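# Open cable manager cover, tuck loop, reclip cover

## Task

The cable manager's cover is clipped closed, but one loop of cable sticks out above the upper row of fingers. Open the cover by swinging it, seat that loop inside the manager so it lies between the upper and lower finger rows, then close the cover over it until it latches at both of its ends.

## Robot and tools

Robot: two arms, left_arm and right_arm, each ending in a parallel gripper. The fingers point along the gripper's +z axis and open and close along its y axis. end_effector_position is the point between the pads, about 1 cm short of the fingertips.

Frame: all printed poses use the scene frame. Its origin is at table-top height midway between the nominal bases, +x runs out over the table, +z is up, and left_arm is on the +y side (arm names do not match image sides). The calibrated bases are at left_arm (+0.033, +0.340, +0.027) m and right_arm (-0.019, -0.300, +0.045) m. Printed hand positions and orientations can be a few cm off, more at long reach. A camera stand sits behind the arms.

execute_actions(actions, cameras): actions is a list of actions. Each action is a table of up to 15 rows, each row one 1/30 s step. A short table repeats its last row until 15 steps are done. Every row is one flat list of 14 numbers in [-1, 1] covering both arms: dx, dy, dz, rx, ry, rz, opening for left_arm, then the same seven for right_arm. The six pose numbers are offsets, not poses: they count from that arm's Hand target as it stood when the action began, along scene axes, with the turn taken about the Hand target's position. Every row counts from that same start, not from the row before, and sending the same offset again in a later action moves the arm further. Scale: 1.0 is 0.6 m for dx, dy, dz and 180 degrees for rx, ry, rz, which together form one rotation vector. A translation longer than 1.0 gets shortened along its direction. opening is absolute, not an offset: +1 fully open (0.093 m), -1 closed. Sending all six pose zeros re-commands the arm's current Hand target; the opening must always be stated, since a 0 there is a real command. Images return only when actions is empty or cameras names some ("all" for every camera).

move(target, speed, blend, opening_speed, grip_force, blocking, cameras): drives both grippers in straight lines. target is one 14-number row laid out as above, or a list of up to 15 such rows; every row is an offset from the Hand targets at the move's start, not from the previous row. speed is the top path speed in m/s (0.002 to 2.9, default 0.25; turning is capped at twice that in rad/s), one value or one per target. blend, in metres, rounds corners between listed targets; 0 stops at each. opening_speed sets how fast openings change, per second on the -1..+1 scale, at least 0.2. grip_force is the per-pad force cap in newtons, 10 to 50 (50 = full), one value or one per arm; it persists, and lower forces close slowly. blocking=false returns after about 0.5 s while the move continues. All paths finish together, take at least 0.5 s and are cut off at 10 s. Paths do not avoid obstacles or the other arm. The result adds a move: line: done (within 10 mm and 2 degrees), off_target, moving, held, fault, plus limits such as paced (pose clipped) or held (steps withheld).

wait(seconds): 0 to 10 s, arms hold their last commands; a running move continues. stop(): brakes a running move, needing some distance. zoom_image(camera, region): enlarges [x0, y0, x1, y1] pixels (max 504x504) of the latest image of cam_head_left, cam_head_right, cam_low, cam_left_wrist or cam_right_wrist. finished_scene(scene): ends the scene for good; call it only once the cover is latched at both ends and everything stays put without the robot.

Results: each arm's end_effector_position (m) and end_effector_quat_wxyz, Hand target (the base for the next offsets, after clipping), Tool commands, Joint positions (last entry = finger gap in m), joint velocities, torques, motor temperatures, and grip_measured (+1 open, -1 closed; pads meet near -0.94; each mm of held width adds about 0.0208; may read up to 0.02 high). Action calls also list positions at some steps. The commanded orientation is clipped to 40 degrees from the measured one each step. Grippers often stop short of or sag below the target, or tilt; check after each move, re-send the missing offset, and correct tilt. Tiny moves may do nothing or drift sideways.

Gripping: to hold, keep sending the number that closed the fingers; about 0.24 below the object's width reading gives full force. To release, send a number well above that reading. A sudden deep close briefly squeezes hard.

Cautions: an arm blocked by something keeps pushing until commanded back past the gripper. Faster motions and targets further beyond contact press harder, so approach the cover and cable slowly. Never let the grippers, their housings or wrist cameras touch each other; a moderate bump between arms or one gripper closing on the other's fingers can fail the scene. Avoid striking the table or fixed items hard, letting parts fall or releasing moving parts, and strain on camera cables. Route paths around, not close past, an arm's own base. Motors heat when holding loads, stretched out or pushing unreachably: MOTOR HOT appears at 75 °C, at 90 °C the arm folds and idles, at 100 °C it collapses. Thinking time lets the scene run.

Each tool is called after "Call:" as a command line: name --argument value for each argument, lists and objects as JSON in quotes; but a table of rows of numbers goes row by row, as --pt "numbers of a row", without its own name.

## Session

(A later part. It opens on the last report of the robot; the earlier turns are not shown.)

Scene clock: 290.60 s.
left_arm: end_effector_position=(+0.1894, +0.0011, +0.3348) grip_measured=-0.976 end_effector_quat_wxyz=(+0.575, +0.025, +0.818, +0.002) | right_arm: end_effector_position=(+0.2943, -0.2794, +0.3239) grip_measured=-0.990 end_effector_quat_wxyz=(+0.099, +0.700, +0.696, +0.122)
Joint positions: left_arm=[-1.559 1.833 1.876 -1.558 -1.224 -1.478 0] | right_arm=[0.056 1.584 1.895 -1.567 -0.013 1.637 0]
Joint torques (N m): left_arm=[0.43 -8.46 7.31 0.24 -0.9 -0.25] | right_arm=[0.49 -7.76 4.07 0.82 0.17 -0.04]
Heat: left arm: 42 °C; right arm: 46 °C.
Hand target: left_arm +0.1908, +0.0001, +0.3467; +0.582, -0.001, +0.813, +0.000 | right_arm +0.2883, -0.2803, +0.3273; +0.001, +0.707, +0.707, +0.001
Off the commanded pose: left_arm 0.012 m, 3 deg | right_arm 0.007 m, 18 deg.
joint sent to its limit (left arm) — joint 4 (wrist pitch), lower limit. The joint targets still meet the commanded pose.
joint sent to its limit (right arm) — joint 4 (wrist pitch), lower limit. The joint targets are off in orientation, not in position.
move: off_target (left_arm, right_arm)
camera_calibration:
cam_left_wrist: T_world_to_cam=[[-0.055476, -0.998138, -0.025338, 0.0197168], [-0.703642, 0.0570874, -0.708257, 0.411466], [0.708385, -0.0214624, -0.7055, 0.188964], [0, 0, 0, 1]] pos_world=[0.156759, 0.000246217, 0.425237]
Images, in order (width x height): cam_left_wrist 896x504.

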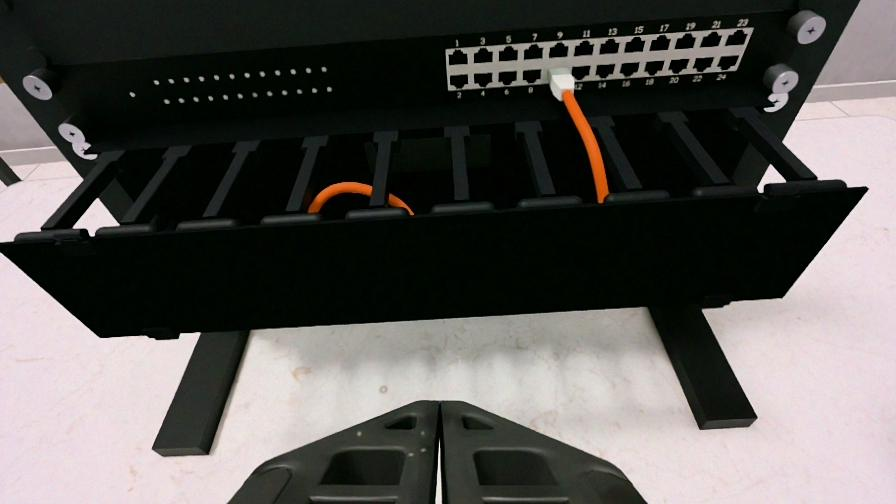

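Call:
move --pt "0 0 0 0 0 0 -1 -0.15 -0.25 0.05 0 0 0 -1"

Call:
move --pt "0.11 -0.315 -0.12 0 0 0 -1 0 0 0 0 0 0 -1" --pt "0.28 -0.315 -0.123 0 0 0 -1 0 0 0 0 0 0 -1" --pt "0.11 -0.315 -0.12 0 0 0 -1 0 0 0 0 0 0 -1" --speed '[0.2,0.06,0.1]' --cameras '["cam_left_wrist"]'

Call:
zoom_image --camera "cam_left_wrist" --region '[350, 150, 800, 400]'

Scene clock: 296.63 s.
left_arm: end_effector_position=(+0.1894, +0.0012, +0.3348) grip_measured=-0.976 end_effector_quat_wxyz=(+0.575, +0.025, +0.818, +0.002) | right_arm: end_effector_position=(+0.2020, -0.4313, +0.3555) grip_measured=-0.990 end_effector_quat_wxyz=(+0.214, +0.694, +0.685, +0.061)
Joint positions: left_arm=[-1.559 1.833 1.876 -1.559 -1.224 -1.479 0] | right_arm=[-0.549 1.327 1.771 -1.567 -0.015 1.039 0]
Joint torques (N m): left_arm=[0.35 -8.59 7.24 0.24 -0.88 -0.27] | right_arm=[0.24 -4.08 4.56 1.09 0.14 -0.1]
Heat: left arm: 43 °C; right arm: 44 °C.
Hand target: left_arm +0.1908, +0.0001, +0.3467; +0.582, +0.000, +0.813, +0.000 | right_arm +0.1983, -0.4303, +0.3572; +0.001, +0.707, +0.707, +0.000
Off the commanded pose: left_arm 0.012 m, 3 deg | right_arm 0.004 m, 26 deg.
joint sent to its limit (left arm) — joint 4 (wrist pitch), lower limit. The joint targets still meet the commanded pose.
joint sent to its limit (right arm) — joint 4 (wrist pitch), lower limit. The joint targets are off in orientation, not in position.
move: off_target (left_arm, right_arm)

Scene clock: 302.07 s.
left_arm: end_effector_position=(+0.2527, -0.1929, +0.2562) grip_measured=-0.976 end_effector_quat_wxyz=(+0.588, +0.049, +0.807, -0.018) | right_arm: end_effector_position=(+0.2020, -0.4313, +0.3555) grip_measured=-0.990 end_effector_quat_wxyz=(+0.214, +0.694, +0.685, +0.061)
Joint positions: left_arm=[-1.437 2.646 2.833 -1.191 -1.197 -0.942 0] | right_arm=[-0.549 1.327 1.771 -1.567 -0.015 1.039 0]
Joint torques (N m): left_arm=[0.66 -15.38 7.58 1.03 -0.86 -0.24] | right_arm=[0.28 -4.15 4.52 1.08 0.13 -0.12]
Heat: left arm: 46 °C; right arm: 42 °C.
Hand target: left_arm +0.2567, -0.1890, +0.2748; +0.582, +0.000, +0.813, +0.000 | right_arm +0.1985, -0.4304, +0.3566; +0.216, +0.691, +0.688, +0.056 (not the last commanded pose)
Off the commanded pose: left_arm 0.019 m, 6 deg | right_arm 0.004 m, 26 deg.
elbow stopped short (left arm): the move would have taken joint 3 (elbow) straighter than the controller allows.
joint sent to its limit (right arm) — joint 4 (wrist pitch), lower limit.
move: off_target (left_arm, right_arm)
camera_calibration:
cam_left_wrist: T_world_to_cam=[[-0.118898, -0.992665, -0.021896, -0.156148], [-0.6749, 0.0969726, -0.73151, 0.41778], [0.728267, -0.0721974, -0.681479, 0.0634552], [0, 0, 0, 1]] pos_world=[0.217182, -0.190935, 0.345435]
Images, in order (width x height): cam_left_wrist 896x504.

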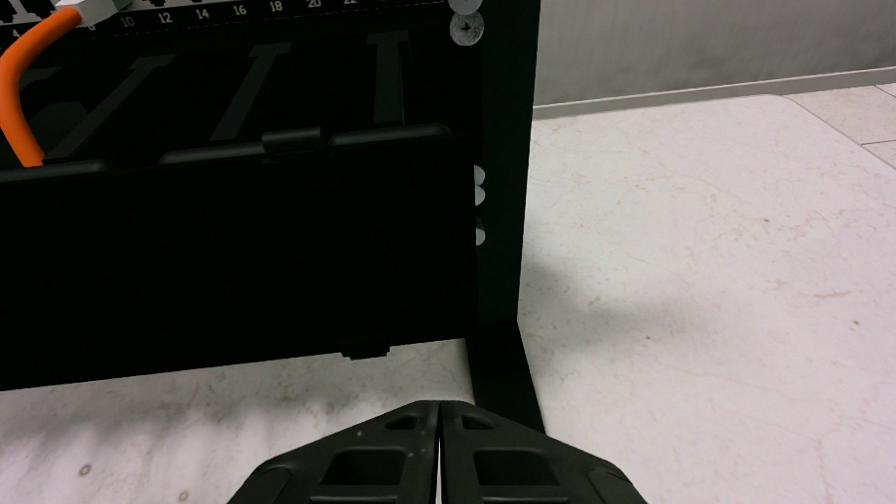

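Scaled by 1.120.

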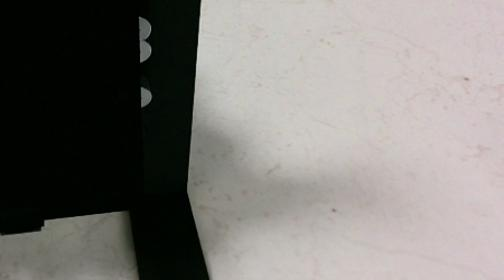

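Call:
zoom_image --camera "cam_left_wrist" --region '[150, 100, 480, 260]'

Call:
move --pt "0.0 0.065 -0.0 0 0 0 -1 0 0 0 0 0 0 -1" --pt "0.14 0.065 0.0 0 0 0 -1 0 0 0 0 0 0 -1" --pt "0.0 0.065 0.0 0 0 0 -1 0 0 0 0 0 0 -1" --speed '[0.2,0.06,0.1]' --cameras '["cam_left_wrist"]'

Call:
zoom_image --camera "cam_left_wrist" --region '[250, 80, 550, 240]'

Scaled by 1.527.

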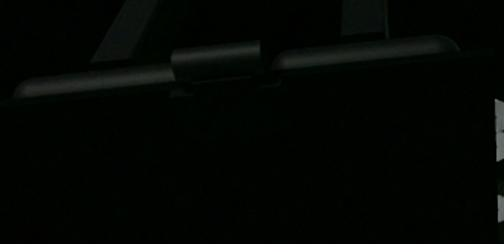

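Scene clock: 310.43 s.
left_arm: end_effector_position=(+0.2541, -0.1585, +0.2356) grip_measured=-0.976 end_effector_quat_wxyz=(+0.567, +0.033, +0.823, +0.030) | right_arm: end_effector_position=(+0.2020, -0.4313, +0.3555) grip_measured=-0.990 end_effector_quat_wxyz=(+0.214, +0.694, +0.685, +0.061)
Joint positions: left_arm=[-1.426 2.646 2.815 -1.452 -1.19 -1.17 0] | right_arm=[-0.549 1.327 1.771 -1.567 -0.015 1.039 0]
Joint torques (N m): left_arm=[0.57 -19.44 6.39 0.65 -0.94 -0.27] | right_arm=[0.24 -4.07 4.67 1.1 0.13 -0.09]
Motor temperatures (°C): left_arm=[24 52 38 33 23 23 29] | right_arm=[25 30 40 31 27 24 28]
Heat: left arm: 52 °C; right arm: 40 °C.
Hand target: left_arm +0.2567, -0.1500, +0.2748; +0.582, +0.000, +0.813, +0.000 | right_arm +0.1985, -0.4304, +0.3566; +0.216, +0.691, +0.688, +0.056
Off the commanded pose: left_arm 0.040 m, 6 deg | right_arm 0.004 m, 1 deg.
joint sent to its limit (right arm) — joint 4 (wrist pitch), lower limit. The joint targets still meet the commanded pose.
move: off_target (left_arm)
camera_calibration:
cam_left_wrist: T_world_to_cam=[[-0.0370636, -0.996209, -0.0786986, -0.13035], [-0.717101, 0.0813622, -0.692204, 0.399315], [0.695983, 0.0307793, -0.717398, 0.0839231], [0, 0, 0, 1]] pos_world=[0.223109, -0.164928, 0.326355]
Images, in order (width x height): cam_left_wrist 896x504.

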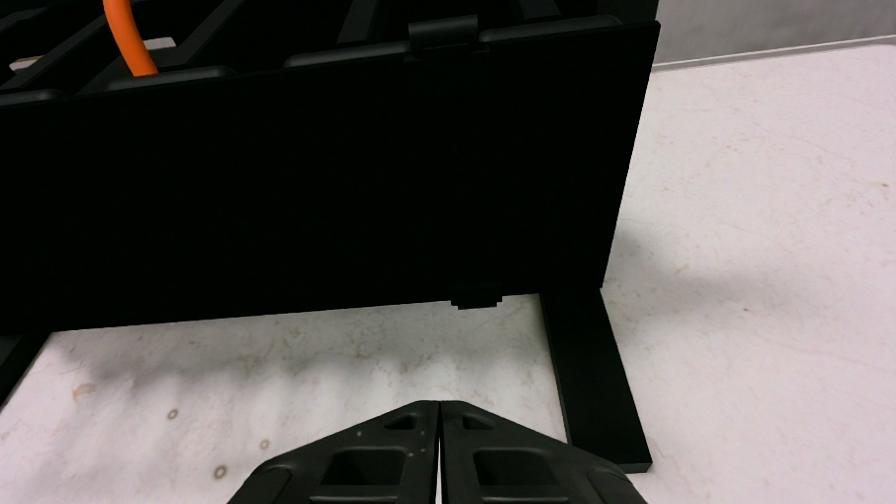

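Scaled by 1.680.

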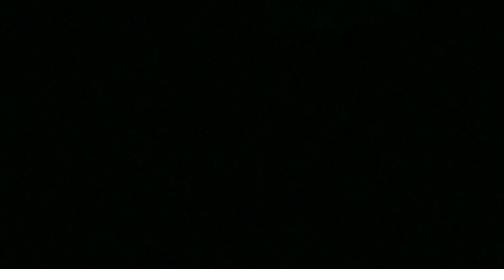

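Call:
zoom_image --camera "cam_left_wrist" --region '[280, 0, 660, 120]'

Call:
move --pt "-0.06 0.08 0.13 0 0 0 -1 0 0 0 0 0 0 -1" --pt "-0.11 0.25 0.12 0 0 0 -1 0 0 0 0 0 0 -1" --speed 0.25 --cameras '["cam_left_wrist"]'

Call:
zoom_image --camera "cam_left_wrist" --region '[0, 130, 450, 300]'

Call:
zoom_image --camera "cam_left_wrist" --region '[646, 130, 896, 300]'

Scaled by 1.326.

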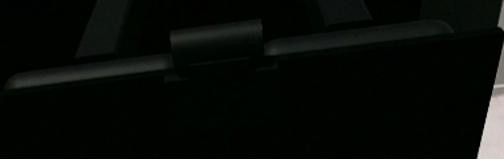

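Scene clock: 316.10 s.
left_arm: end_effector_position=(+0.1906, -0.0046, +0.3360) grip_measured=-0.976 end_effector_quat_wxyz=(+0.573, +0.024, +0.819, +0.003) | right_arm: end_effector_position=(+0.2020, -0.4313, +0.3555) grip_measured=-0.990 end_effector_quat_wxyz=(+0.214, +0.694, +0.685, +0.061)
Joint positions: left_arm=[-1.555 1.862 1.921 -1.573 -1.219 -1.477 0] | right_arm=[-0.549 1.327 1.771 -1.567 -0.015 1.039 0]
Joint torques (N m): left_arm=[0.03 -11.14 4.01 0.39 -0.93 -0.25] | right_arm=[0.29 -4.05 4.75 1.08 0.14 -0.08]
Motor temperatures (°C): left_arm=[24 55 38 32 23 23 29] | right_arm=[25 30 40 31 27 24 28]
Heat: left arm: 55 °C; right arm: 40 °C.
Hand target: left_arm +0.1908, +0.0000, +0.3468; +0.582, +0.000, +0.813, +0.000 | right_arm +0.1985, -0.4304, +0.3566; +0.216, +0.691, +0.688, +0.056
Off the commanded pose: left_arm 0.012 m, 3 deg | right_arm 0.004 m, 1 deg.
joint read past its limit (left arm) — joint 4 (wrist pitch), lower limit.
joint sent to its limit (left arm) — joint 4 (wrist pitch), lower limit. The joint targets still meet the commanded pose.
joint sent to its limit (right arm) — joint 4 (wrist pitch), lower limit. The joint targets still meet the commanded pose.
move: off_target (left_arm)
camera_calibration:
cam_left_wrist: T_world_to_cam=[[-0.0519849, -0.998335, -0.0250158, 0.0133591], [-0.70703, 0.0544838, -0.705082, 0.41302], [0.705271, -0.0189667, -0.708684, 0.190479], [0, 0, 0, 1]] pos_world=[0.158372, -0.00555329, 0.426537]
Images, in order (width x height): cam_left_wrist 896x504.

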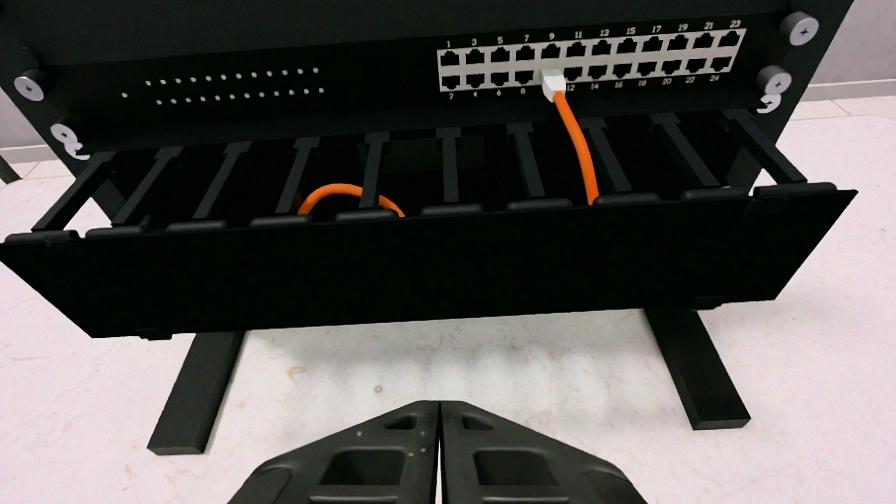

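Scaled by 1.120.

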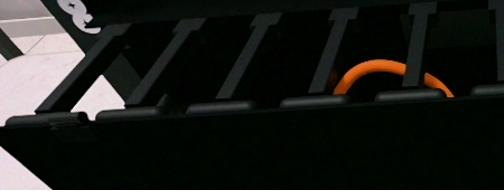

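Scaled by 2.016.

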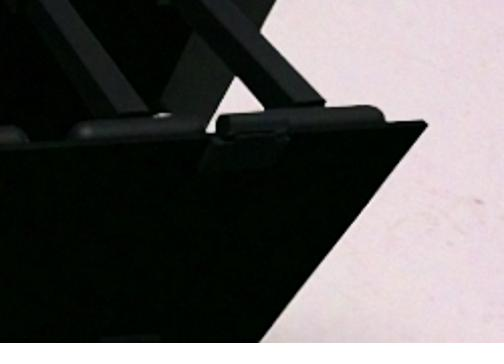

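Call:
move --pt "0 0 0 0 0 0 -1 0 0.2 0.0 -0.35 -0.199 0.354 -1" --pt "0 0 0 0 0 0 -1 0.1 0.434 -0.10 -0.35 -0.199 0.354 -1" --speed 0.25 --cameras '["cam_right_wrist"]'

Call:
zoom_image --camera "cam_right_wrist" --region '[200, 150, 700, 400]'

Scene clock: 333.27 s.
left_arm: end_effector_position=(+0.1906, -0.0046, +0.3360) grip_measured=-0.976 end_effector_quat_wxyz=(+0.573, +0.023, +0.819, +0.003) | right_arm: end_effector_position=(+0.2581, -0.1711, +0.2995) grip_measured=-0.990 end_effector_quat_wxyz=(+0.642, -0.003, +0.767, -0.002)
Joint positions: left_arm=[-1.555 1.862 1.921 -1.573 -1.219 -1.478 0] | right_arm=[0.858 0.854 0.58 0.006 0.842 0.195 0]
Joint torques (N m): left_arm=[0.03 -11.17 4.1 0.38 -0.94 -0.27] | right_arm=[0.28 -0.53 5.49 1.97 0.19 0.03]
Heat: left arm: 54 °C; right arm: 38 °C.
Hand target: left_arm +0.1908, +0.0000, +0.3468; +0.582, +0.000, +0.813, +0.000 | right_arm +0.2586, -0.1701, +0.2966; +0.643, +0.001, +0.766, +0.000
Off the commanded pose: left_arm 0.012 m, 3 deg | right_arm 0.003 m, 1 deg.
joint read past its limit (left arm) — joint 4 (wrist pitch), lower limit.
joint sent to its limit (left arm) — joint 4 (wrist pitch), lower limit. The joint targets still meet the commanded pose.
move: off_target (left_arm)
camera_calibration:
cam_right_wrist: T_world_to_cam=[[-0.00338357, -0.999987, -0.00385853, -0.167119], [-0.569789, 0.00509883, -0.821775, 0.434835], [0.821784, -0.000581984, -0.569799, 0.0395252], [0, 0, 0, 1]] pos_world=[0.214718, -0.169311, 0.379213]
Images, in order (width x height): cam_right_wrist 896x504.

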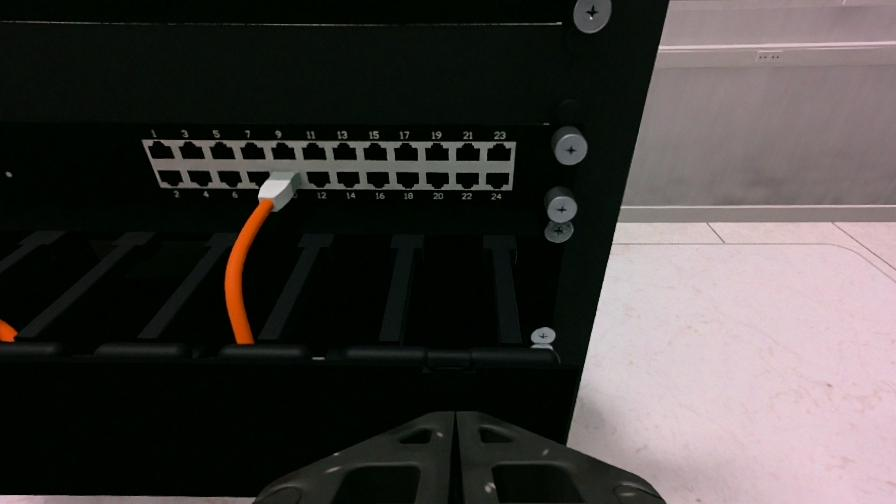

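Scaled by 1.008.

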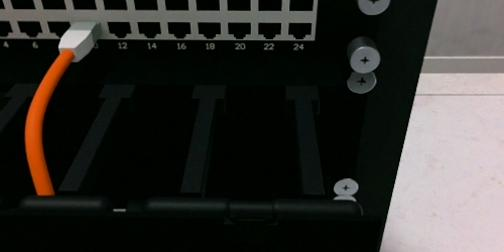

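Call:
move --pt "0 0 0 0 0 0 -1 0.04 0 -0.07 0 0 0 -1" --pt "0 0 0 0 0 0 -1 0.13 0 -0.07 0 0 0 -1" --pt "0 0 0 0 0 0 -1 0 0 -0.02 0 0 0 -1" --speed '[0.15,0.06,0.12]' --cameras '["cam_right_wrist","cam_left_wrist"]'

Call:
zoom_image --camera "cam_right_wrist" --region '[330, 270, 600, 400]'

Scene clock: 340.90 s.
left_arm: end_effector_position=(+0.1906, -0.0046, +0.3360) grip_measured=-0.976 end_effector_quat_wxyz=(+0.573, +0.023, +0.819, +0.003) | right_arm: end_effector_position=(+0.2583, -0.1714, +0.2729) grip_measured=-0.991 end_effector_quat_wxyz=(+0.637, -0.010, +0.771, -0.010)
Joint positions: left_arm=[-1.555 1.862 1.921 -1.573 -1.219 -1.478 0] | right_arm=[0.857 0.87 0.492 0.092 0.842 0.187 0]
Joint torques (N m): left_arm=[0.08 -11.18 4.08 0.38 -0.94 -0.26] | right_arm=[0.54 -1.88 8.66 1.69 0.18 0.11]
Heat: left arm: 54 °C; right arm: 38 °C.
Hand target: left_arm +0.1908, +0.0000, +0.3468; +0.582, +0.000, +0.813, +0.000 | right_arm +0.2585, -0.1700, +0.2846; +0.643, +0.001, +0.766, +0.000
Off the commanded pose: left_arm 0.012 m, 3 deg | right_arm 0.012 m, 2 deg.
joint read past its limit (left arm) — joint 4 (wrist pitch), lower limit.
joint sent to its limit (left arm) — joint 4 (wrist pitch), lower limit. The joint targets still meet the commanded pose.
move: off_target (left_arm, right_arm)
camera_calibration:
cam_left_wrist: T_world_to_cam=[[-0.0517027, -0.998367, -0.0243099, 0.0130154], [-0.707054, 0.0537857, -0.705111, 0.413032], [0.705267, -0.0192677, -0.70868, 0.190476], [0, 0, 0, 1]] pos_world=[0.158372, -0.00555098, 0.426536]
cam_right_wrist: T_world_to_cam=[[-0.00336527, -0.999839, 0.0176287, -0.173408], [-0.579516, -0.0124168, -0.814866, 0.410719], [0.814954, -0.0129584, -0.579381, 0.0264205], [0, 0, 0, 1]] pos_world=[0.215903, -0.167938, 0.353045]
Images, in order (width x height): cam_left_wrist 896x504, cam_right_wrist 896x504.

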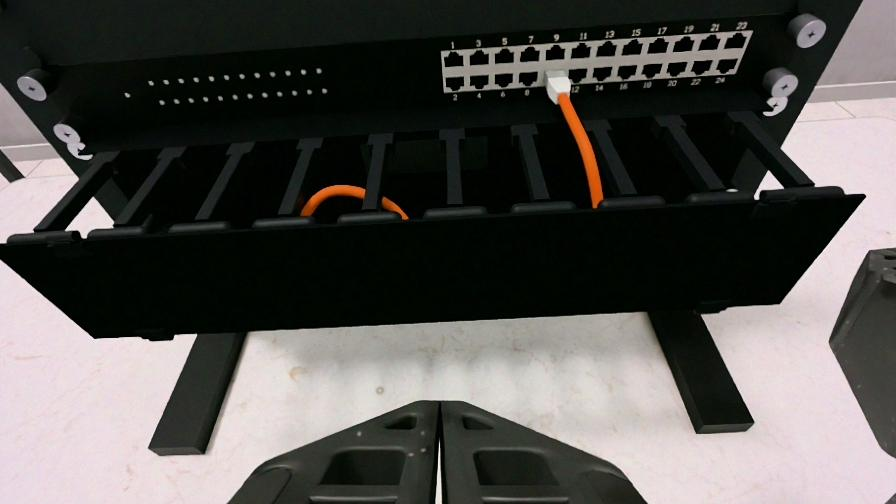

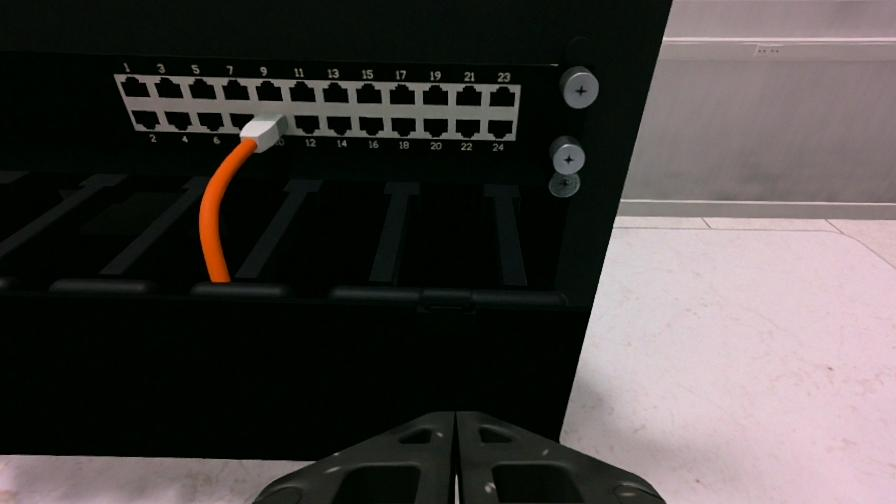

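Scaled by 1.867.

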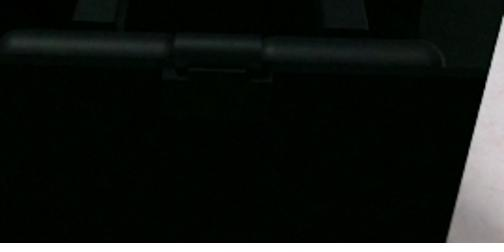

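Matches the left clip: both seated.

Call:
finished_scene --scene 2

The scene is finished: the task was done.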